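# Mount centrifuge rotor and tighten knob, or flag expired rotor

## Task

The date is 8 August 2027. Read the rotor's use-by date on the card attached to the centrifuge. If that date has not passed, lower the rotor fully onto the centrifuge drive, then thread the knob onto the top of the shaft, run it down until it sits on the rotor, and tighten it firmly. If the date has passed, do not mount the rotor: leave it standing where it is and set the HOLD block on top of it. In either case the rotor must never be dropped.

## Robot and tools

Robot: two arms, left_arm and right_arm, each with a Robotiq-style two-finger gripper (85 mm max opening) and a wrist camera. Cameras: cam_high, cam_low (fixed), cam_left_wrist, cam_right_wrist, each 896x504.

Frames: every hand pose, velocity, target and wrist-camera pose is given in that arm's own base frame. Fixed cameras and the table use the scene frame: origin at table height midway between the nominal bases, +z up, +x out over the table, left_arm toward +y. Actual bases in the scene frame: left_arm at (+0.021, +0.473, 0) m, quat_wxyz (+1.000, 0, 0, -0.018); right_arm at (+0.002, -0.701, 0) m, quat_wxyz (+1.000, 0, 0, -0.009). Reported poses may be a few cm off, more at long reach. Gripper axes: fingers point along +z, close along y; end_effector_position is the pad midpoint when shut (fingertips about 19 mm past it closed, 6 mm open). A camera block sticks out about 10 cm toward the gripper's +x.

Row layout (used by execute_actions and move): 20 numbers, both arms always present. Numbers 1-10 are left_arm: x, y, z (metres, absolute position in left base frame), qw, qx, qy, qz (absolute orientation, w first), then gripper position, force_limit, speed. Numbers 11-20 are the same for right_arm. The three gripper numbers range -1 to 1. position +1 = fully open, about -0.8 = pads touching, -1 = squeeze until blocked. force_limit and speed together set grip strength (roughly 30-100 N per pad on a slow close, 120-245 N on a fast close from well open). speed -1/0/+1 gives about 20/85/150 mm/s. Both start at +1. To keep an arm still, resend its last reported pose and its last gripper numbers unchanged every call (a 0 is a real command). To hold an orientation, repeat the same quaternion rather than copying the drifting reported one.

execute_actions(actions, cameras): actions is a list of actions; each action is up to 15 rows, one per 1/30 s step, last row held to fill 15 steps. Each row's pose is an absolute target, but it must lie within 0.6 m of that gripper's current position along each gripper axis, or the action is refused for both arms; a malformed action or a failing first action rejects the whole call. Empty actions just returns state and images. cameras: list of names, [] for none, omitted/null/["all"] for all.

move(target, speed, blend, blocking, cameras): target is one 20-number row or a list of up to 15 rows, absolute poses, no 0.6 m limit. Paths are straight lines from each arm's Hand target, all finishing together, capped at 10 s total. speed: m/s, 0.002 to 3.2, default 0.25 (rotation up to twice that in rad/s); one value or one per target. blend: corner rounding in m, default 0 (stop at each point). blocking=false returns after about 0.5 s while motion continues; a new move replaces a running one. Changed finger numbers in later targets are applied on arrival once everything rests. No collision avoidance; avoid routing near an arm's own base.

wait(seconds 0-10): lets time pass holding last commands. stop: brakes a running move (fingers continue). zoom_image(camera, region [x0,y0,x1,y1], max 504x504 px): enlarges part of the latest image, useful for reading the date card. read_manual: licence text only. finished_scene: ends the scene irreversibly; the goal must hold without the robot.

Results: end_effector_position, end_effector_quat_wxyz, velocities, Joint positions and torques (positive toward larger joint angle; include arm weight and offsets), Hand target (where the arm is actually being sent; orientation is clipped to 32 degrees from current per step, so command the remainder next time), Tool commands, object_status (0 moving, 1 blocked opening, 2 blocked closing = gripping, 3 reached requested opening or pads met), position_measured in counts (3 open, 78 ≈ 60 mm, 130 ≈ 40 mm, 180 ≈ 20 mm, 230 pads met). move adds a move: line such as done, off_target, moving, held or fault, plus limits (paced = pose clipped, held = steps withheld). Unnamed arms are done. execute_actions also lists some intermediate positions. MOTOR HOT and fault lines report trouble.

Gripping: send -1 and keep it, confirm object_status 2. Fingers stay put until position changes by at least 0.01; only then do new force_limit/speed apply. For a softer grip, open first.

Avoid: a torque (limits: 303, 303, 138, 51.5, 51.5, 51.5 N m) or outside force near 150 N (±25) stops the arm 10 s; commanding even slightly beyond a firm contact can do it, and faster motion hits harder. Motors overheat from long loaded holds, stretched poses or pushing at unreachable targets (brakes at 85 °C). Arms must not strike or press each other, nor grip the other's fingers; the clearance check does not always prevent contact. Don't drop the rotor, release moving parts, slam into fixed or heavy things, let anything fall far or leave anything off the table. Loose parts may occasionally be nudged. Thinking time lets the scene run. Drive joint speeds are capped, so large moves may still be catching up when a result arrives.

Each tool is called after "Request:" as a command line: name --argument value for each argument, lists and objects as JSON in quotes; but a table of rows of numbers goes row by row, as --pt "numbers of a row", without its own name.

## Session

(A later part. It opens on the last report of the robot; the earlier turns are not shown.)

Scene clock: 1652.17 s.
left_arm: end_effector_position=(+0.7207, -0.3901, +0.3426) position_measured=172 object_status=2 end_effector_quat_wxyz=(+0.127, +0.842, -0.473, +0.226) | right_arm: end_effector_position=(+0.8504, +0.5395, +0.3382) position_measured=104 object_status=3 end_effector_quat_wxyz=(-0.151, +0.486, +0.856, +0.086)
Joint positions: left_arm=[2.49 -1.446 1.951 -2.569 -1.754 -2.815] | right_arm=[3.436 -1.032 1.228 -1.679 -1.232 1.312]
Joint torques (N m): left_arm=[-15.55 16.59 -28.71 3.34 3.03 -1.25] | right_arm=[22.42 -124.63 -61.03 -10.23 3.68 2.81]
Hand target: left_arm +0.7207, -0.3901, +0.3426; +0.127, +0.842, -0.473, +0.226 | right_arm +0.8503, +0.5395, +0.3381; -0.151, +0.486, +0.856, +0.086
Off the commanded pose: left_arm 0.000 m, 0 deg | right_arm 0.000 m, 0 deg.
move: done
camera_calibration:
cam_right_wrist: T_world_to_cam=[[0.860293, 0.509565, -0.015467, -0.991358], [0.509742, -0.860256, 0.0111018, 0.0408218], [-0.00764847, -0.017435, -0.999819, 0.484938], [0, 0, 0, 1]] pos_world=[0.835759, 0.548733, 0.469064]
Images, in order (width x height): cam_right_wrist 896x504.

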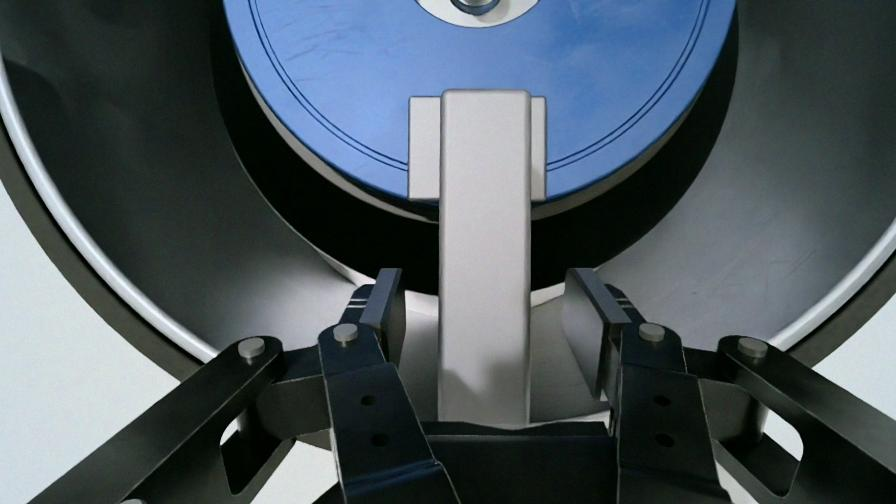

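Request:
move --pt "0.72069 -0.39011 0.3426 -0.126859 -0.841942 0.473443 -0.225598 -0.98 1 -1 0.84896 0.53868 0.3381 -0.150565 0.490617 0.853898 0.086509 0.2 1 -1" --pt "0.72069 -0.39011 0.3426 -0.126859 -0.841942 0.473443 -0.225598 -0.98 1 -1 0.84896 0.53868 0.3381 -0.150565 0.490617 0.853898 0.086509 -0.98 1 -1" --speed '[0.03, 0.03]' --cameras '["cam_left_wrist", "cam_right_wrist"]'

Scene clock: 1683.63 s.
left_arm: end_effector_position=(+0.7207, -0.3901, +0.3426) position_measured=172 object_status=2 end_effector_quat_wxyz=(+0.127, +0.842, -0.473, +0.226) | right_arm: end_effector_position=(+0.8490, +0.5387, +0.3381) position_measured=171 object_status=0 end_effector_quat_wxyz=(-0.151, +0.491, +0.854, +0.087)
Joint positions: left_arm=[2.49 -1.446 1.951 -2.569 -1.754 -2.815] | right_arm=[3.435 -1.036 1.236 -1.686 -1.232 1.322]
Joint torques (N m): left_arm=[-13.42 15.18 -28.5 3.85 2.63 -1.26] | right_arm=[-18.22 -163.82 -63.13 -9.59 3.68 2.78]
Hand target: left_arm +0.7207, -0.3901, +0.3426; +0.127, +0.842, -0.473, +0.226 | right_arm +0.8490, +0.5387, +0.3381; -0.151, +0.491, +0.854, +0.087
Off the commanded pose: left_arm 0.000 m, 0 deg | right_arm 0.000 m, 0 deg.
move: done
camera_calibration:
cam_left_wrist: T_world_to_cam=[[-0.86047, -0.509378, 0.01122, 0.424266], [-0.502906, 0.845594, -0.179045, 0.774178], [0.0817139, -0.159705, -0.983777, 0.350288], [0, 0, 0, 1]] pos_world=[0.725783, -0.382586, 0.478457]
cam_right_wrist: T_world_to_cam=[[0.865613, 0.500476, -0.0154168, -0.989377], [0.500654, -0.865575, 0.0111984, 0.0514107], [-0.00773982, -0.017412, -0.999818, 0.484881], [0, 0, 0, 1]] pos_world=[0.834432, 0.548102, 0.468964]
Images, in order (width x height): cam_left_wrist 896x504, cam_right_wrist 896x504.

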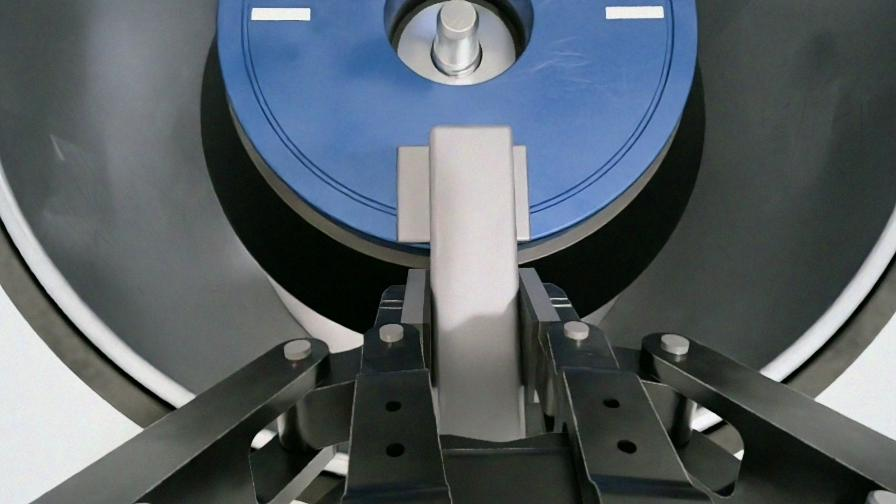

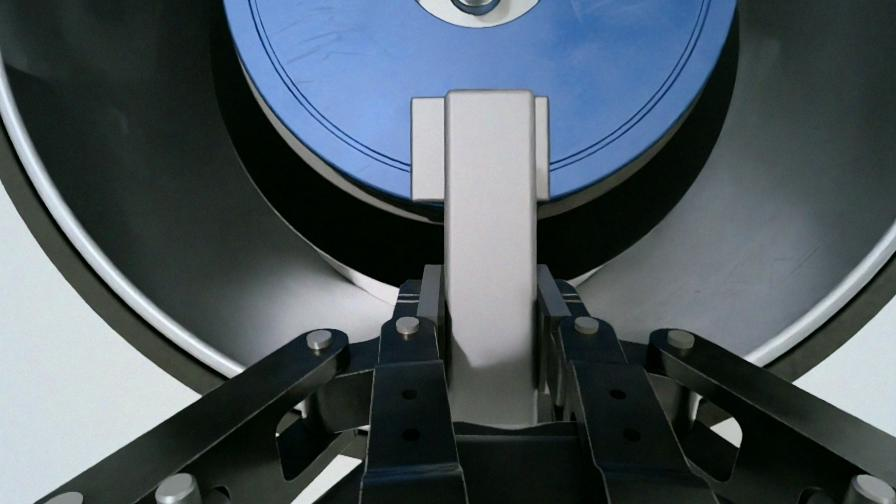

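Request:
move --target '[0.72069, -0.39011, 0.3556, -0.126859, -0.841942, 0.473443, -0.225598, -0.98, 1, -1, 0.84896, 0.53868, 0.3511, -0.150565, 0.490617, 0.853898, 0.086509, -0.98, 1, -1]' --speed 0.02 --cameras '["cam_left_wrist"]'

Scene clock: 1701.40 s.
left_arm: end_effector_position=(+0.7207, -0.3901, +0.3555) position_measured=172 object_status=2 end_effector_quat_wxyz=(+0.127, +0.842, -0.473, +0.226) | right_arm: end_effector_position=(+0.8489, +0.5387, +0.3510) position_measured=172 object_status=2 end_effector_quat_wxyz=(-0.151, +0.491, +0.854, +0.087)
Joint positions: left_arm=[2.49 -1.457 1.937 -2.545 -1.754 -2.815] | right_arm=[3.435 -1.04 1.219 -1.666 -1.232 1.322]
Joint torques (N m): left_arm=[27.22 -110.22 -83.65 -3.84 -5.37 -1.66] | right_arm=[-0.98 -269.04 -141.28 -5.35 3.1 2.85]
Hand target: left_arm +0.7207, -0.3901, +0.3556; +0.127, +0.842, -0.473, +0.226 | right_arm +0.8490, +0.5387, +0.3511; -0.151, +0.491, +0.854, +0.087
Off the commanded pose: left_arm 0.000 m, 0 deg | right_arm 0.000 m, 0 deg.
move: done
camera_calibration:
cam_left_wrist: T_world_to_cam=[[-0.860539, -0.509262, 0.0111949, 0.424227], [-0.502788, 0.845663, -0.179046, 0.77643], [0.0817144, -0.159705, -0.983777, 0.362978], [0, 0, 0, 1]] pos_world=[0.725783, -0.382586, 0.491357]
Images, in order (width x height): cam_left_wrist 896x504.

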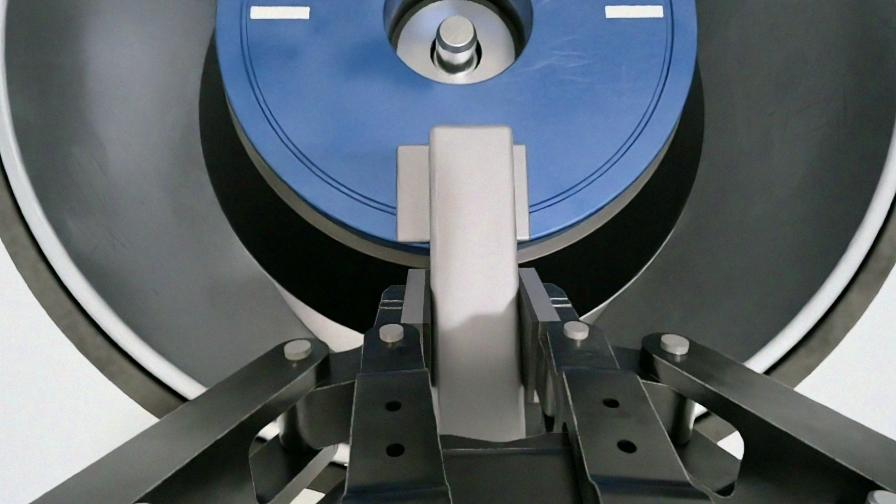

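Request:
move --target '[0.72069, -0.39011, 0.3536, -0.126859, -0.841942, 0.473443, -0.225598, -0.98, 1, -1, 0.84896, 0.53868, 0.3491, -0.150565, 0.490617, 0.853898, 0.086509, -0.98, 1, -1]' --speed 0.02 --cameras '["cam_right_wrist", "cam_high"]'

Scene clock: 1719.00 s.
left_arm: end_effector_position=(+0.7207, -0.3901, +0.3537) position_measured=172 object_status=2 end_effector_quat_wxyz=(+0.127, +0.842, -0.473, +0.226) | right_arm: end_effector_position=(+0.8490, +0.5387, +0.3492) position_measured=172 object_status=2 end_effector_quat_wxyz=(-0.151, +0.491, +0.854, +0.087)
Joint positions: left_arm=[2.49 -1.455 1.939 -2.548 -1.754 -2.815] | right_arm=[3.435 -1.04 1.222 -1.668 -1.232 1.322]
Joint torques (N m): left_arm=[17.61 -41.34 -38.43 -12.26 -1.29 -1.69] | right_arm=[-28.9 -185.85 -98.76 -13.55 2.94 -0.04]
Hand target: left_arm +0.7207, -0.3901, +0.3536; +0.127, +0.842, -0.473, +0.226 | right_arm +0.8490, +0.5387, +0.3491; -0.151, +0.491, +0.854, +0.087
Off the commanded pose: left_arm 0.000 m, 0 deg | right_arm 0.000 m, 0 deg.
move: done
camera_calibration:
cam_right_wrist: T_world_to_cam=[[0.865614, 0.500476, -0.015365, -0.989231], [0.500652, -0.865577, 0.0111119, 0.05133], [-0.00773835, -0.0173111, -0.99982, 0.495923], [0, 0, 0, 1]] pos_world=[0.834432, 0.548102, 0.480064]
Images, in order (width x height): cam_high 896x504, cam_right_wrist 896x504.

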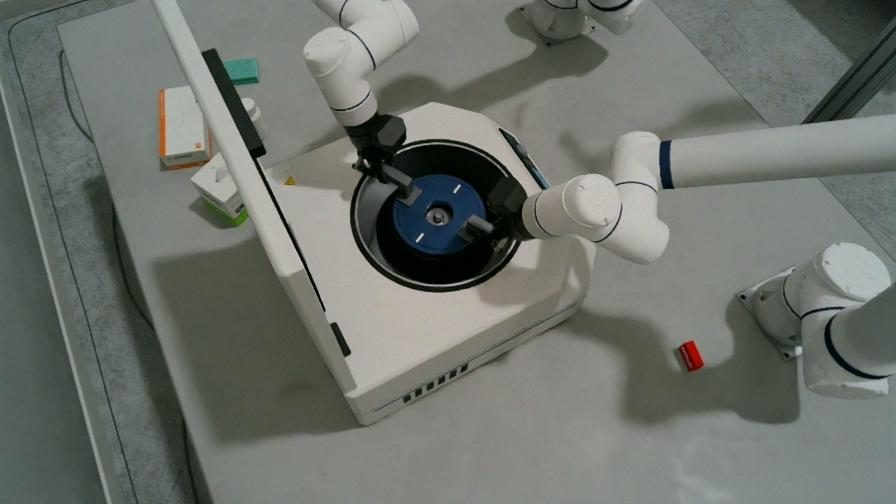

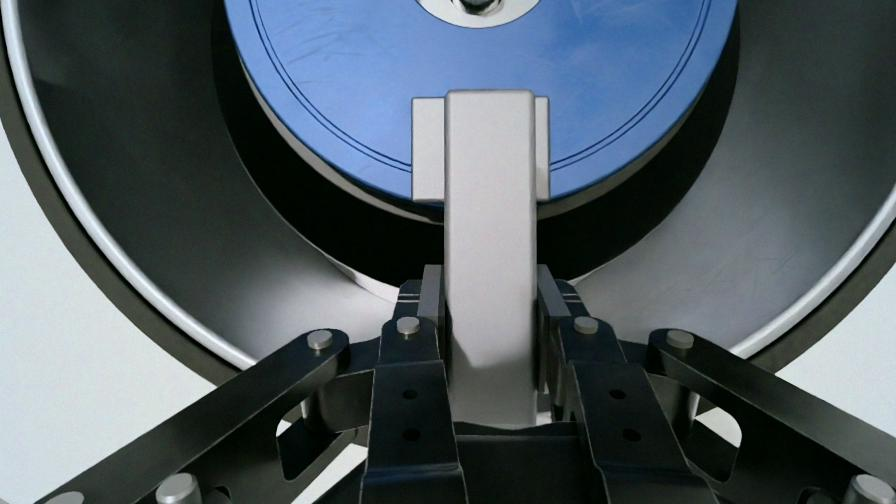

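Request:
move --pt "0.711302 -0.396476 0.3556 -0.116898 -0.86179 0.436269 -0.230916 -0.98 1 -1 0.858613 0.544634 0.3511 -0.154195 0.452904 0.874486 0.079859 -0.98 1 -1" --pt "0.702505 -0.403636 0.3556 -0.106714 -0.880001 0.398261 -0.235796 -0.98 1 -1 0.86771 0.551407 0.3511 -0.157532 0.414326 0.893409 0.073057 -0.98 1 -1" --speed 0.03 --blend 0.001 --cameras '["cam_left_wrist", "cam_right_wrist", "cam_high"]'

Scene clock: 1731.37 s.
left_arm: end_effector_position=(+0.7025, -0.4036, +0.3556) position_measured=172 object_status=2 end_effector_quat_wxyz=(+0.107, +0.880, -0.398, +0.236) | right_arm: end_effector_position=(+0.8677, +0.5514, +0.3511) position_measured=172 object_status=2 end_effector_quat_wxyz=(-0.158, +0.414, +0.893, +0.073)
Joint positions: left_arm=[2.422 -1.489 1.978 -2.58 -1.636 -3.028] | right_arm=[3.447 -0.972 1.099 -1.558 -1.25 1.151]
Joint torques (N m): left_arm=[-4.23 -100 -52.51 -16.98 0.84 -4.77] | right_arm=[-6.32 -233.75 -137.22 -2.46 -3.22 -3.89]
Hand target: left_arm +0.7025, -0.4036, +0.3556; +0.107, +0.880, -0.398, +0.236 | right_arm +0.8677, +0.5514, +0.3511; -0.158, +0.414, +0.893, +0.073
Off the commanded pose: left_arm 0.000 m, 0 deg | right_arm 0.000 m, 0 deg.
move: done
camera_calibration:
cam_left_wrist: T_world_to_cam=[[-0.759151, -0.650819, 0.0111578, 0.273396], [-0.64186, 0.745632, -0.179023, 0.836006], [0.108192, -0.143067, -0.983782, 0.350528], [0, 0, 0, 1]] pos_world=[0.706223, -0.395273, 0.491457]
cam_right_wrist: T_world_to_cam=[[0.765662, 0.643059, -0.0153997, -1.00364], [0.643227, -0.765595, 0.0111209, -0.125904], [-0.00463852, -0.0184203, -0.99982, 0.496109], [0, 0, 0, 1]] pos_world=[0.851738, 0.55815, 0.481964]
Images, in order (width x height): cam_high 896x504, cam_left_wrist 896x504, cam_right_wrist 896x504.

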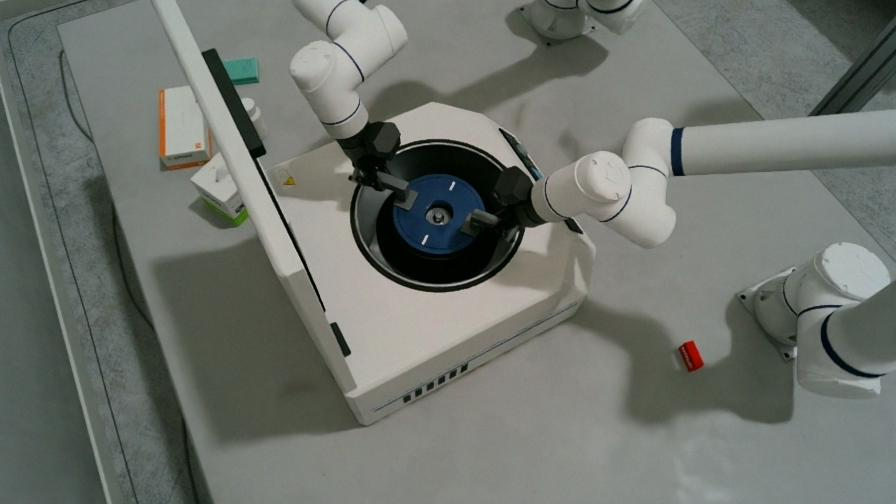

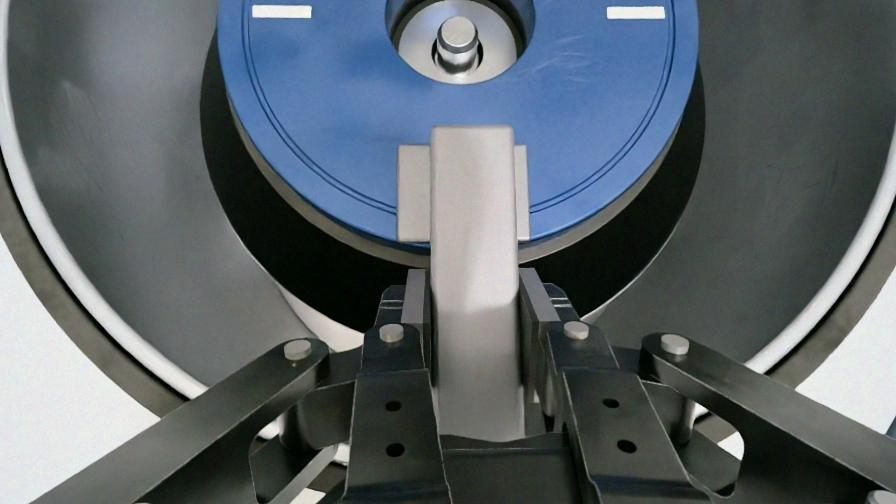

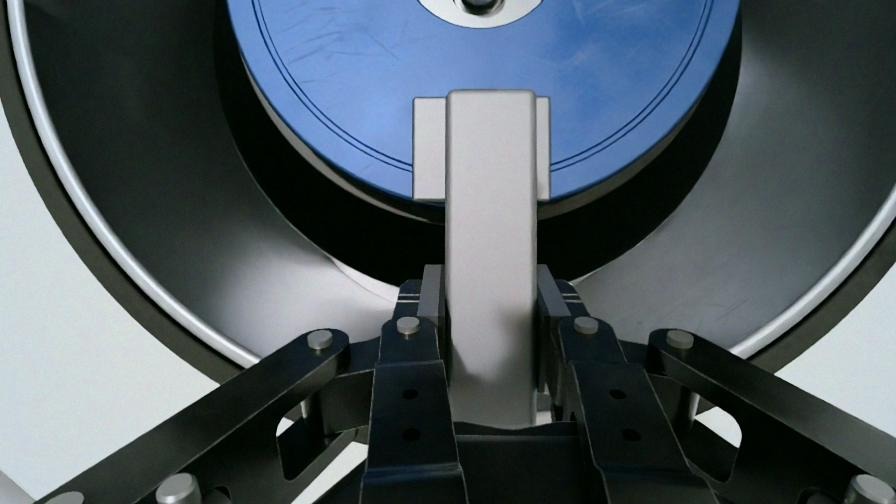

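Request:
move --target '[0.702505, -0.403636, 0.353, -0.106714, -0.880001, 0.398261, -0.235796, -0.98, 1, -1, 0.86771, 0.551407, 0.3485, -0.157532, 0.414326, 0.893409, 0.073057, -0.98, 1, -1]' --speed 0.01 --cameras '[]'

Request:
move --target '[0.702505, -0.403636, 0.352, -0.106714, -0.880001, 0.398261, -0.235796, -0.98, 1, -1, 0.86771, 0.551407, 0.3475, -0.157532, 0.414326, 0.893409, 0.073057, -0.98, 1, -1]' --speed 0.01 --cameras '[]'

Request:
move --target '[0.702505, -0.403636, 0.351, -0.106714, -0.880001, 0.398261, -0.235796, -0.98, 1, -1, 0.86771, 0.551407, 0.3465, -0.157532, 0.414326, 0.893409, 0.073057, -0.98, 1, -1]' --speed 0.01 --cameras '[]'

Request:
move --target '[0.702505, -0.403636, 0.350, -0.106714, -0.880001, 0.398261, -0.235796, -0.98, 1, -1, 0.86771, 0.551407, 0.3455, -0.157532, 0.414326, 0.893409, 0.073057, -0.98, 1, -1]' --speed 0.01 --cameras '["cam_left_wrist"]'

Scene clock: 1740.27 s.
left_arm: end_effector_position=(+0.7025, -0.4036, +0.3531) position_measured=172 object_status=2 end_effector_quat_wxyz=(+0.107, +0.880, -0.398, +0.236) | right_arm: end_effector_position=(+0.8677, +0.5514, +0.3486) position_measured=172 object_status=2 end_effector_quat_wxyz=(-0.158, +0.414, +0.893, +0.073)
Joint positions: left_arm=[2.422 -1.487 1.981 -2.585 -1.636 -3.029] | right_arm=[3.447 -0.971 1.102 -1.562 -1.25 1.151]
Joint torques (N m): left_arm=[-0.81 -38.24 -37.81 -12.14 1.61 -3.56] | right_arm=[-20.51 -200.15 -96.91 -9.31 -3.52 -3.39]
Hand target: left_arm +0.7025, -0.4036, +0.3530; +0.107, +0.880, -0.398, +0.236 | right_arm +0.8677, +0.5514, +0.3485; -0.158, +0.414, +0.893, +0.073
Off the commanded pose: left_arm 0.000 m, 0 deg | right_arm 0.000 m, 0 deg.
move: done
No camera images: "cameras" was empty.

Scene clock: 1740.97 s.
left_arm: end_effector_position=(+0.7025, -0.4036, +0.3520) position_measured=172 object_status=2 end_effector_quat_wxyz=(+0.107, +0.880, -0.398, +0.236) | right_arm: end_effector_position=(+0.8677, +0.5514, +0.3475) position_measured=172 object_status=2 end_effector_quat_wxyz=(-0.158, +0.414, +0.893, +0.073)
Joint positions: left_arm=[2.422 -1.486 1.982 -2.587 -1.636 -3.029] | right_arm=[3.447 -0.971 1.104 -1.564 -1.25 1.151]
Joint torques (N m): left_arm=[-1.33 -38.3 -37.5 -11.6 1.28 -3.58] | right_arm=[-22.86 -200.85 -96.83 -9.47 -3.52 -3.5]
Hand target: left_arm +0.7025, -0.4036, +0.3520; +0.107, +0.880, -0.398, +0.236 | right_arm +0.8677, +0.5514, +0.3475; -0.158, +0.414, +0.893, +0.073
Off the commanded pose: left_arm 0.000 m, 0 deg | right_arm 0.000 m, 0 deg.
move: done
No camera images: "cameras" was empty.

Scene clock: 1741.67 s.
left_arm: end_effector_position=(+0.7025, -0.4036, +0.3510) position_measured=172 object_status=2 end_effector_quat_wxyz=(+0.107, +0.880, -0.398, +0.236) | right_arm: end_effector_position=(+0.8677, +0.5514, +0.3465) position_measured=172 object_status=2 end_effector_quat_wxyz=(-0.158, +0.414, +0.893, +0.073)
Joint positions: left_arm=[2.422 -1.485 1.983 -2.589 -1.636 -3.029] | right_arm=[3.447 -0.971 1.105 -1.566 -1.25 1.151]
Joint torques (N m): left_arm=[1.95 -38.39 -36.2 -11.79 1.51 -3.52] | right_arm=[-25.57 -200.53 -96.45 -9.37 -3.42 -3.53]
Hand target: left_arm +0.7025, -0.4036, +0.3510; +0.107, +0.880, -0.398, +0.236 | right_arm +0.8677, +0.5514, +0.3465; -0.158, +0.414, +0.893, +0.073
Off the commanded pose: left_arm 0.000 m, 0 deg | right_arm 0.000 m, 0 deg.
move: done
No camera images: "cameras" was empty.

Scene clock: 1742.37 s.
left_arm: end_effector_position=(+0.7025, -0.4036, +0.3500) position_measured=172 object_status=2 end_effector_quat_wxyz=(+0.107, +0.880, -0.398, +0.236) | right_arm: end_effector_position=(+0.8677, +0.5514, +0.3455) position_measured=172 object_status=2 end_effector_quat_wxyz=(-0.158, +0.414, +0.893, +0.073)
Joint positions: left_arm=[2.422 -1.484 1.984 -2.591 -1.636 -3.029] | right_arm=[3.447 -0.97 1.107 -1.567 -1.25 1.151]
Joint torques (N m): left_arm=[2.04 -35.92 -34.9 -10.96 1.6 -2.87] | right_arm=[-27.36 -201.27 -96.7 -9.23 -3.32 -3.57]
Hand target: left_arm +0.7025, -0.4036, +0.3500; +0.107, +0.880, -0.398, +0.236 | right_arm +0.8677, +0.5514, +0.3455; -0.158, +0.414, +0.893, +0.073
Off the commanded pose: left_arm 0.000 m, 0 deg | right_arm 0.000 m, 0 deg.
move: done
camera_calibration:
cam_left_wrist: T_world_to_cam=[[-0.75897, -0.651029, 0.0112093, 0.273223], [-0.642074, 0.745448, -0.17902, 0.835081], [0.108191, -0.143068, -0.983782, 0.34502], [0, 0, 0, 1]] pos_world=[0.706223, -0.395273, 0.485857]
Images, in order (width x height): cam_left_wrist 896x504.

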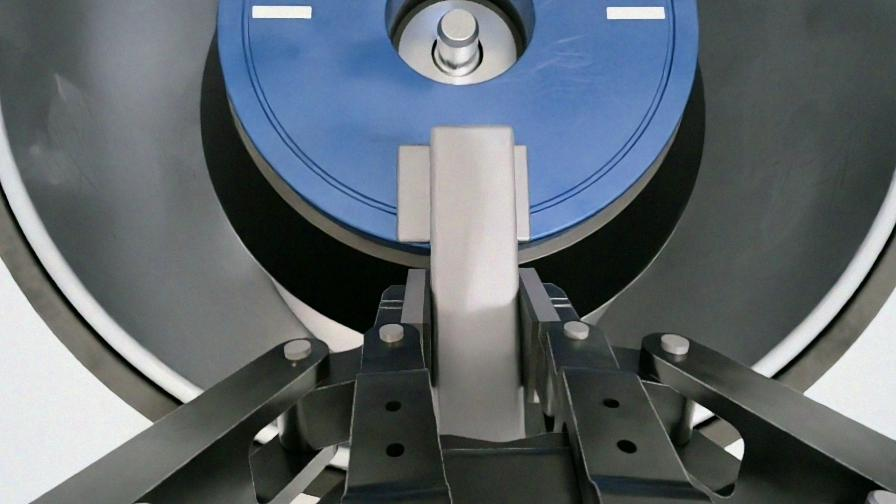

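Request:
move --target '[0.702505, -0.403636, 0.348, -0.106714, -0.880001, 0.398261, -0.235796, -0.98, 1, -1, 0.86771, 0.551407, 0.3435, -0.157532, 0.414326, 0.893409, 0.073057, -0.98, 1, -1]' --speed 0.01 --cameras '[]'

Request:
move --target '[0.702505, -0.403636, 0.346, -0.106714, -0.880001, 0.398261, -0.235796, -0.98, 1, -1, 0.86771, 0.551407, 0.3415, -0.157532, 0.414326, 0.893409, 0.073057, -0.98, 1, -1]' --speed 0.01 --cameras '[]'

Request:
move --target '[0.702505, -0.403636, 0.345, -0.106714, -0.880001, 0.398261, -0.235796, -0.98, 1, -1, 0.86771, 0.551407, 0.3405, -0.157532, 0.414326, 0.893409, 0.073057, -0.98, 1, -1]' --speed 0.01 --cameras '[]'

Request:
move --target '[0.702505, -0.403636, 0.344, -0.106714, -0.880001, 0.398261, -0.235796, -0.98, 1, -1, 0.86771, 0.551407, 0.3395, -0.157532, 0.414326, 0.893409, 0.073057, -0.98, 1, -1]' --speed 0.01 --cameras '["cam_left_wrist"]'

Scene clock: 1749.77 s.
left_arm: end_effector_position=(+0.7025, -0.4036, +0.3481) position_measured=172 object_status=2 end_effector_quat_wxyz=(+0.107, +0.880, -0.398, +0.236) | right_arm: end_effector_position=(+0.8677, +0.5514, +0.3436) position_measured=172 object_status=2 end_effector_quat_wxyz=(-0.158, +0.414, +0.893, +0.073)
Joint positions: left_arm=[2.422 -1.482 1.986 -2.595 -1.636 -3.029] | right_arm=[3.447 -0.97 1.109 -1.57 -1.25 1.151]
Joint torques (N m): left_arm=[12.6 -36 -34.22 -10.94 1.38 -2.54] | right_arm=[-40.59 -201.82 -95.85 -8.75 -2.93 -3.07]
Hand target: left_arm +0.7025, -0.4036, +0.3480; +0.107, +0.880, -0.398, +0.236 | right_arm +0.8677, +0.5514, +0.3435; -0.158, +0.414, +0.893, +0.073
Off the commanded pose: left_arm 0.000 m, 0 deg | right_arm 0.000 m, 0 deg.
move: done
No camera images: "cameras" was empty.

Scene clock: 1750.47 s.
left_arm: end_effector_position=(+0.7025, -0.4036, +0.3461) position_measured=172 object_status=2 end_effector_quat_wxyz=(+0.107, +0.880, -0.398, +0.236) | right_arm: end_effector_position=(+0.8677, +0.5514, +0.3416) position_measured=172 object_status=2 end_effector_quat_wxyz=(-0.158, +0.414, +0.893, +0.073)
Joint positions: left_arm=[2.422 -1.481 1.988 -2.598 -1.636 -3.029] | right_arm=[3.447 -0.969 1.112 -1.574 -1.25 1.151]
Joint torques (N m): left_arm=[10.9 -34.35 -33.77 -10.06 1.8 -2.24] | right_arm=[-41 -200.49 -95.47 -8.75 -2.91 -3.18]
Hand target: left_arm +0.7025, -0.4036, +0.3460; +0.107, +0.880, -0.398, +0.236 | right_arm +0.8677, +0.5514, +0.3415; -0.158, +0.414, +0.893, +0.073
Off the commanded pose: left_arm 0.000 m, 0 deg | right_arm 0.000 m, 0 deg.
move: done
No camera images: "cameras" was empty.

Scene clock: 1751.17 s.
left_arm: end_effector_position=(+0.7025, -0.4036, +0.3450) position_measured=172 object_status=2 end_effector_quat_wxyz=(+0.107, +0.880, -0.398, +0.236) | right_arm: end_effector_position=(+0.8677, +0.5514, +0.3405) position_measured=172 object_status=2 end_effector_quat_wxyz=(-0.158, +0.414, +0.893, +0.073)
Joint positions: left_arm=[2.422 -1.48 1.989 -2.6 -1.636 -3.029] | right_arm=[3.447 -0.969 1.113 -1.575 -1.25 1.151]
Joint torques (N m): left_arm=[13.22 -35.78 -33.98 -10.58 1.25 -1.59] | right_arm=[-41.1 -200.74 -95.93 -8.79 -2.84 -3.36]
Hand target: left_arm +0.7025, -0.4036, +0.3450; +0.107, +0.880, -0.398, +0.236 | right_arm +0.8677, +0.5514, +0.3405; -0.158, +0.414, +0.893, +0.073
Off the commanded pose: left_arm 0.000 m, 0 deg | right_arm 0.000 m, 0 deg.
move: done
No camera images: "cameras" was empty.

Scene clock: 1751.87 s.
left_arm: end_effector_position=(+0.7025, -0.4036, +0.3440) position_measured=172 object_status=2 end_effector_quat_wxyz=(+0.107, +0.880, -0.398, +0.236) | right_arm: end_effector_position=(+0.8677, +0.5514, +0.3395) position_measured=172 object_status=2 end_effector_quat_wxyz=(-0.158, +0.414, +0.893, +0.073)
Joint positions: left_arm=[2.422 -1.479 1.991 -2.602 -1.636 -3.029] | right_arm=[3.447 -0.969 1.115 -1.577 -1.25 1.151]
Joint torques (N m): left_arm=[16.59 -37.39 -32.52 -10.66 1.55 -2.21] | right_arm=[-41.77 -200.17 -95.06 -9.03 -2.95 -3.24]
Hand target: left_arm +0.7025, -0.4036, +0.3440; +0.107, +0.880, -0.398, +0.236 | right_arm +0.8677, +0.5514, +0.3395; -0.158, +0.414, +0.893, +0.073
Off the commanded pose: left_arm 0.000 m, 0 deg | right_arm 0.000 m, 0 deg.
move: done
camera_calibration:
cam_left_wrist: T_world_to_cam=[[-0.75897, -0.651029, 0.0112093, 0.27329], [-0.642074, 0.745448, -0.17902, 0.834007], [0.108191, -0.143068, -0.983782, 0.339117], [0, 0, 0, 1]] pos_world=[0.706223, -0.395273, 0.479857]
Images, in order (width x height): cam_left_wrist 896x504.

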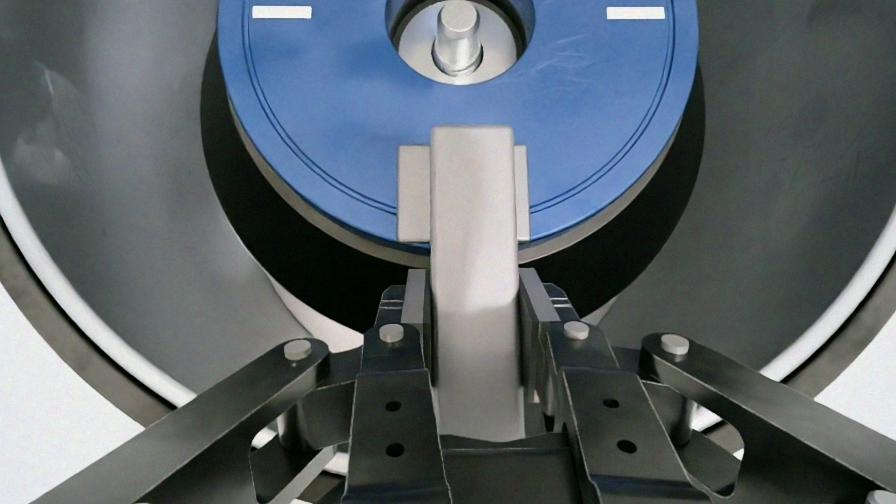

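Request:
move --target '[0.702505, -0.403636, 0.343, -0.106714, -0.880001, 0.398261, -0.235796, -0.98, 1, -1, 0.86771, 0.551407, 0.3385, -0.157532, 0.414326, 0.893409, 0.073057, -0.98, 1, -1]' --speed 0.01 --cameras '["cam_left_wrist"]'

Scene clock: 1756.30 s.
left_arm: end_effector_position=(+0.7025, -0.4036, +0.3432) position_measured=172 object_status=2 end_effector_quat_wxyz=(+0.107, +0.880, -0.398, +0.236) | right_arm: end_effector_position=(+0.8677, +0.5514, +0.3387) position_measured=172 object_status=2 end_effector_quat_wxyz=(-0.157, +0.414, +0.893, +0.073)
Joint positions: left_arm=[2.422 -1.478 1.991 -2.604 -1.636 -3.029] | right_arm=[3.447 -0.969 1.116 -1.578 -1.25 1.151]
Joint torques (N m): left_arm=[15.59 -4.61 -20.77 -7.23 1.48 -1.37] | right_arm=[-38.95 -170.52 -73.42 -8.43 -2.35 -3.01]
Hand target: left_arm +0.7025, -0.4036, +0.3430; +0.107, +0.880, -0.398, +0.236 | right_arm +0.8677, +0.5514, +0.3385; -0.158, +0.414, +0.893, +0.073
Off the commanded pose: left_arm 0.000 m, 0 deg | right_arm 0.000 m, 0 deg.
move: done
camera_calibration:
cam_left_wrist: T_world_to_cam=[[-0.758969, -0.65103, 0.0111889, 0.273307], [-0.64204, 0.745407, -0.17931, 0.833962], [0.108396, -0.143275, -0.983729, 0.338078], [0, 0, 0, 1]] pos_world=[0.706222, -0.395272, 0.479057]
Images, in order (width x height): cam_left_wrist 896x504.

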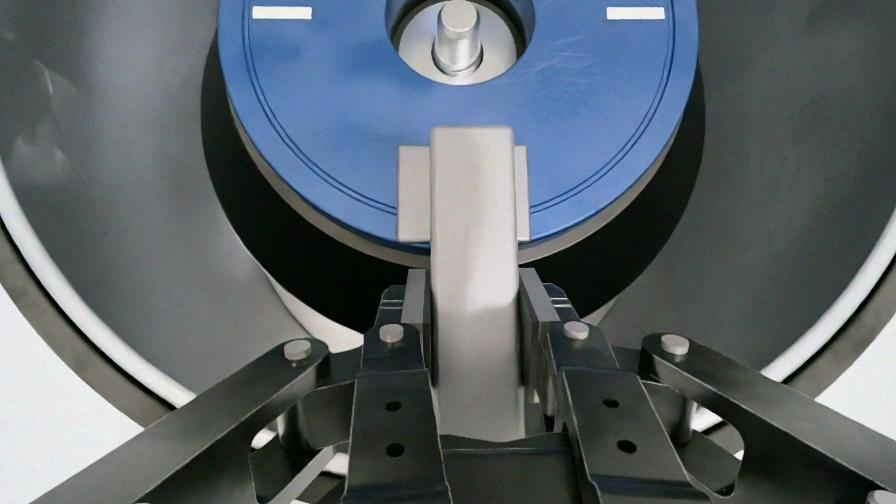

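Request:
zoom_image --camera "cam_left_wrist" --region '[416, 0, 496, 90]'

Request:
zoom_image --camera "cam_left_wrist" --region '[434, 0, 482, 36]'

Scaled by 5.600 from the camera's 896x504 image, which has a finer 1280x720 frame.

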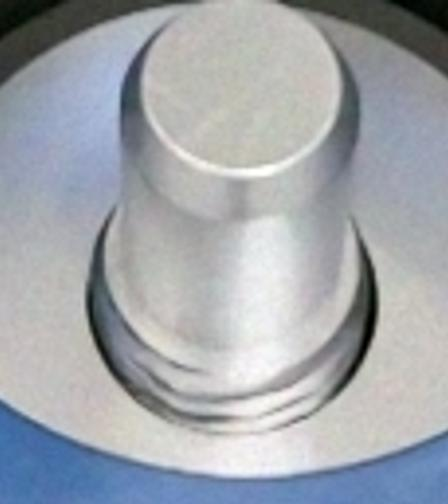

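Scaled by 10.500 from the camera's 896x504 image, which has a finer 1280x720 frame.

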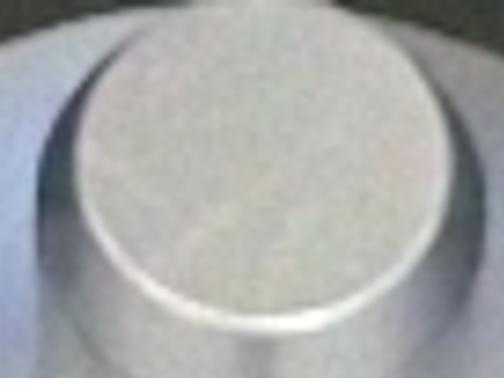

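Request:
move --pt "0.702505 -0.403636 0.3546 -0.106714 -0.880001 0.398261 -0.235796 -0.98 1 -1 0.86771 0.551407 0.3501 -0.157532 0.414326 0.893409 0.073057 -0.98 1 -1" --pt "0.711302 -0.396476 0.3546 -0.116898 -0.86179 0.436269 -0.230916 -0.98 1 -1 0.858613 0.544634 0.3501 -0.154195 0.452904 0.874486 0.079859 -0.98 1 -1" --pt "0.72069 -0.39011 0.3546 -0.126859 -0.841942 0.473443 -0.225598 -0.98 1 -1 0.84896 0.53868 0.3501 -0.150565 0.490617 0.853898 0.086509 -0.98 1 -1" --pt "0.730597 -0.384586 0.3546 -0.136578 -0.820489 0.509716 -0.219849 -0.98 1 -1 0.838825 0.53359 0.3501 -0.146648 0.527397 0.831683 0.092994 -0.98 1 -1" --pt "0.740947 -0.379947 0.3546 -0.146036 -0.797479 0.545014 -0.213684 -0.98 1 -1 0.828285 0.529402 0.3501 -0.142453 0.563171 0.807889 0.099302 -0.98 1 -1" --speed 0.04 --blend 0.001 --cameras '["cam_left_wrist", "cam_right_wrist"]'

Request:
zoom_image --camera "cam_left_wrist" --region '[416, 0, 496, 90]'

Scene clock: 1868.13 s.
left_arm: end_effector_position=(+0.7409, -0.3800, +0.3546) position_measured=172 object_status=2 end_effector_quat_wxyz=(+0.146, +0.798, -0.545, +0.214) | right_arm: end_effector_position=(+0.8283, +0.5294, +0.3501) position_measured=172 object_status=2 end_effector_quat_wxyz=(-0.142, +0.563, +0.808, +0.099)
Joint positions: left_arm=[2.549 -1.414 1.879 -2.479 -1.86 -2.601] | right_arm=[3.43 -1.105 1.332 -1.774 -1.223 1.501]
Joint torques (N m): left_arm=[22.53 -67.34 -82.36 -4.42 -7.34 2.32] | right_arm=[-12.1 -237.29 -116.97 -20.3 10.34 3.97]
Hand target: left_arm +0.7409, -0.3799, +0.3546; +0.146, +0.797, -0.545, +0.214 | right_arm +0.8283, +0.5294, +0.3501; -0.142, +0.563, +0.808, +0.099
Off the commanded pose: left_arm 0.000 m, 0 deg | right_arm 0.000 m, 0 deg.
move: done
camera_calibration:
cam_left_wrist: T_world_to_cam=[[-0.935778, -0.352412, 0.0112214, 0.562177], [-0.348618, 0.920005, -0.179042, 0.691844], [0.0527727, -0.171455, -0.983777, 0.379046], [0, 0, 0, 1]] pos_world=[0.747259, -0.373393, 0.490457]
cam_right_wrist: T_world_to_cam=[[0.939271, 0.342829, -0.0154112, -0.944243], [0.34301, -0.939266, 0.0111283, 0.223238], [-0.0106601, -0.0157387, -0.999819, 0.49809], [0, 0, 0, 1]] pos_world=[0.815637, 0.541233, 0.480964]
Images, in order (width x height): cam_left_wrist 896x504, cam_right_wrist 896x504.

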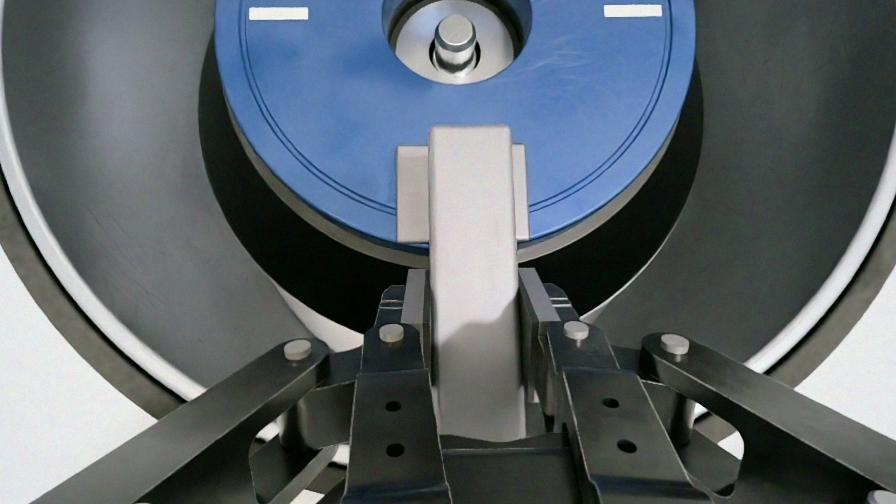

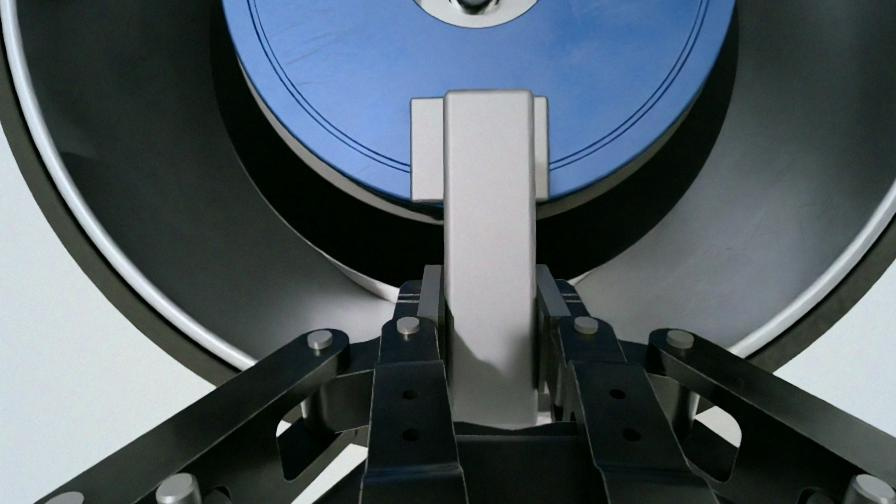

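Scaled by 5.600 from the camera's 896x504 image, which has a finer 1280x720 frame.

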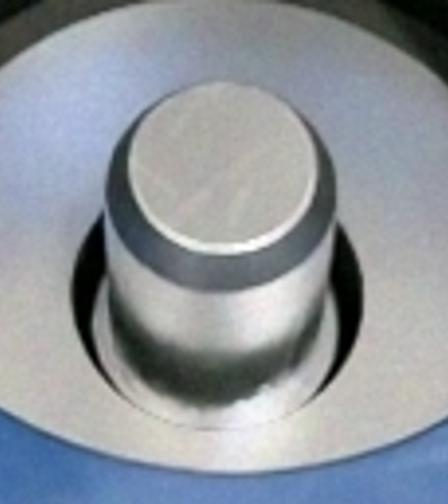

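Request:
zoom_image --camera "cam_left_wrist" --region '[432, 10, 480, 50]'

Scaled by 10.500 from the camera's 896x504 image, which has a finer 1280x720 frame.

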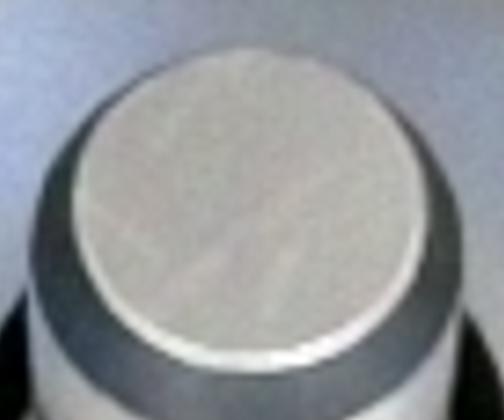

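Request:
move --pt "0.740947 -0.379947 0.488 -0.146036 -0.797479 0.545014 -0.213684 -0.98 1 -1 0.828285 0.529402 0.4835 -0.142453 0.563171 0.807889 0.099302 -0.98 1 -1" --pt "0.730597 -0.384586 0.488 -0.136578 -0.820489 0.509716 -0.219849 -0.98 1 -1 0.838825 0.53359 0.4835 -0.146648 0.527397 0.831683 0.092994 -0.98 1 -1" --pt "0.72069 -0.39011 0.488 -0.126859 -0.841942 0.473443 -0.225598 -0.98 1 -1 0.84896 0.53868 0.4835 -0.150565 0.490617 0.853898 0.086509 -0.98 1 -1" --speed '[0.06, 0.04, 0.04]' --blend '[0, 0.001, 0]' --cameras '["cam_left_wrist", "cam_right_wrist", "cam_high"]'

Scene clock: 1933.53 s.
left_arm: end_effector_position=(+0.7207, -0.3901, +0.4880) position_measured=172 object_status=2 end_effector_quat_wxyz=(+0.127, +0.842, -0.474, +0.226) | right_arm: end_effector_position=(+0.8489, +0.5387, +0.4835) position_measured=172 object_status=2 end_effector_quat_wxyz=(-0.151, +0.491, +0.854, +0.087)
Joint positions: left_arm=[2.49 -1.536 1.774 -2.303 -1.754 -2.815] | right_arm=[3.435 -1.057 1.011 -1.441 -1.232 1.322]
Joint torques (N m): left_arm=[-2.04 -97.26 -72.18 -22.38 0.22 -1.51] | right_arm=[13.88 -176.53 -124.02 -7.78 0.64 -3.45]
Hand target: left_arm +0.7207, -0.3901, +0.4880; +0.127, +0.842, -0.473, +0.226 | right_arm +0.8490, +0.5387, +0.4835; -0.151, +0.491, +0.854, +0.087
Off the commanded pose: left_arm 0.000 m, 0 deg | right_arm 0.000 m, 0 deg.
move: done
camera_calibration:
cam_left_wrist: T_world_to_cam=[[-0.860582, -0.509189, 0.0111792, 0.422899], [-0.502714, 0.845707, -0.179047, 0.800167], [0.0817147, -0.159705, -0.983777, 0.49332], [0, 0, 0, 1]] pos_world=[0.725883, -0.382586, 0.623857]
cam_right_wrist: T_world_to_cam=[[0.86568, 0.500359, -0.0154533, -0.987018], [0.500536, -0.865645, 0.0110642, 0.0500512], [-0.00784101, -0.0173129, -0.999819, 0.630284], [0, 0, 0, 1]] pos_world=[0.834331, 0.548102, 0.614363]
Images, in order (width x height): cam_high 896x504, cam_left_wrist 896x504, cam_right_wrist 896x504.

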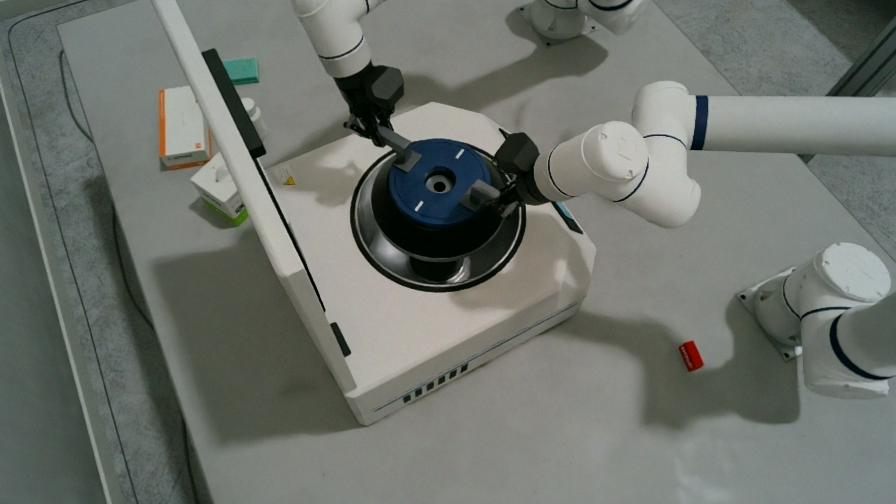

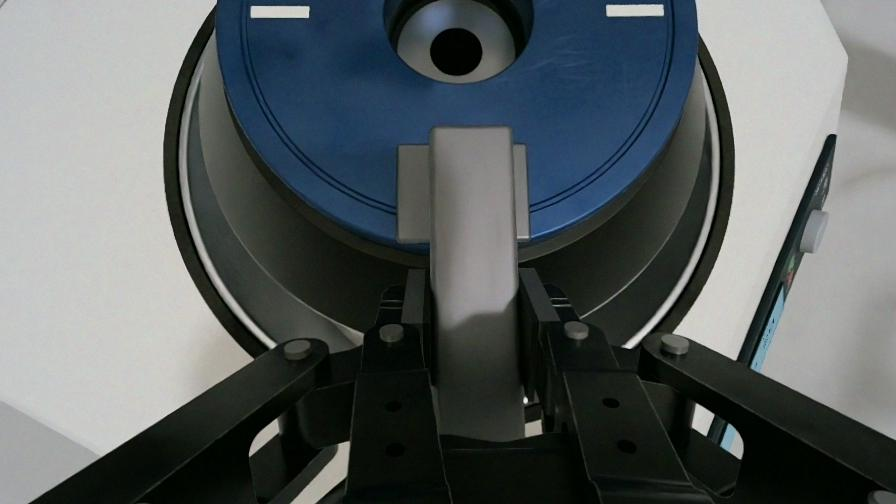

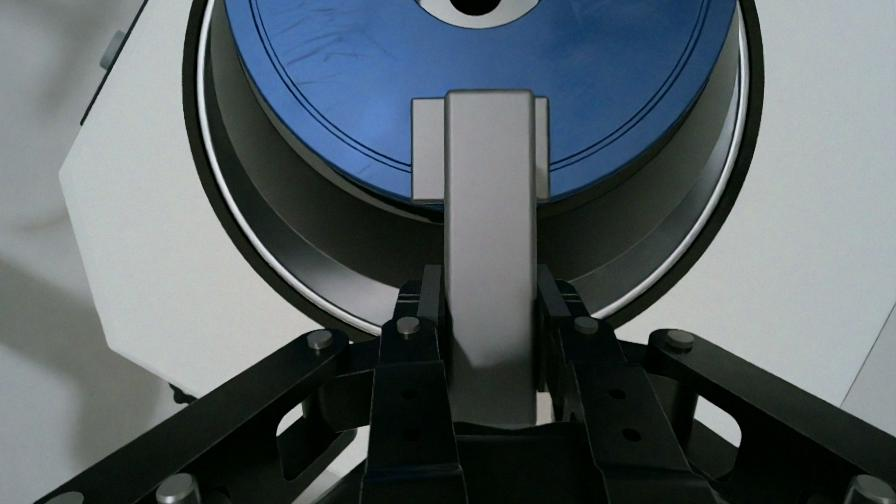

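Request:
move --pt "0.72069 -0.39011 0.476 -0.126859 -0.841942 0.473443 -0.225598 -0.98 1 -1 0.84896 0.53868 0.4715 -0.150565 0.490617 0.853898 0.086509 -0.98 1 -1" --pt "0.72069 -0.39011 0.464 -0.126859 -0.841942 0.473443 -0.225598 -0.98 1 -1 0.84896 0.53868 0.4595 -0.150565 0.490617 0.853898 0.086509 -0.98 1 -1" --speed '[0.03, 0.015]' --blend 0.001 --cameras '["cam_left_wrist"]'

Scene clock: 1942.57 s.
left_arm: end_effector_position=(+0.7207, -0.3901, +0.4641) position_measured=172 object_status=2 end_effector_quat_wxyz=(+0.127, +0.842, -0.473, +0.226) | right_arm: end_effector_position=(+0.8490, +0.5387, +0.4596) position_measured=172 object_status=2 end_effector_quat_wxyz=(-0.151, +0.491, +0.854, +0.087)
Joint positions: left_arm=[2.49 -1.525 1.807 -2.346 -1.754 -2.815] | right_arm=[3.435 -1.057 1.054 -1.484 -1.232 1.322]
Joint torques (N m): left_arm=[-0.51 -46.51 -65.54 -21.05 -4.5 -2.67] | right_arm=[-12.39 -237.69 -109.45 -17.31 0.17 -1.25]
Hand target: left_arm +0.7207, -0.3901, +0.4640; +0.127, +0.842, -0.473, +0.226 | right_arm +0.8490, +0.5387, +0.4595; -0.151, +0.491, +0.854, +0.087
Off the commanded pose: left_arm 0.000 m, 0 deg | right_arm 0.000 m, 0 deg.
move: done
camera_calibration:
cam_left_wrist: T_world_to_cam=[[-0.86047, -0.509378, 0.01122, 0.422902], [-0.502906, 0.845594, -0.179045, 0.795932], [0.0817139, -0.159705, -0.983777, 0.469817], [0, 0, 0, 1]] pos_world=[0.725783, -0.382586, 0.599957]
Images, in order (width x height): cam_left_wrist 896x504.

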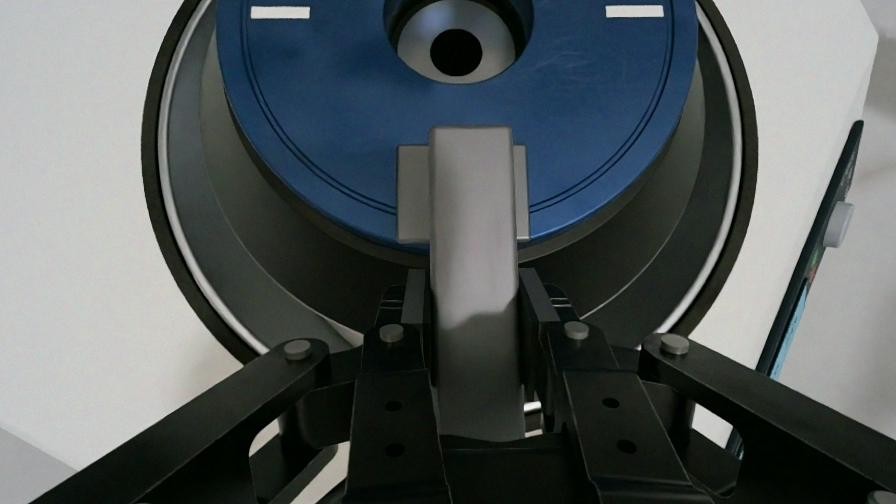

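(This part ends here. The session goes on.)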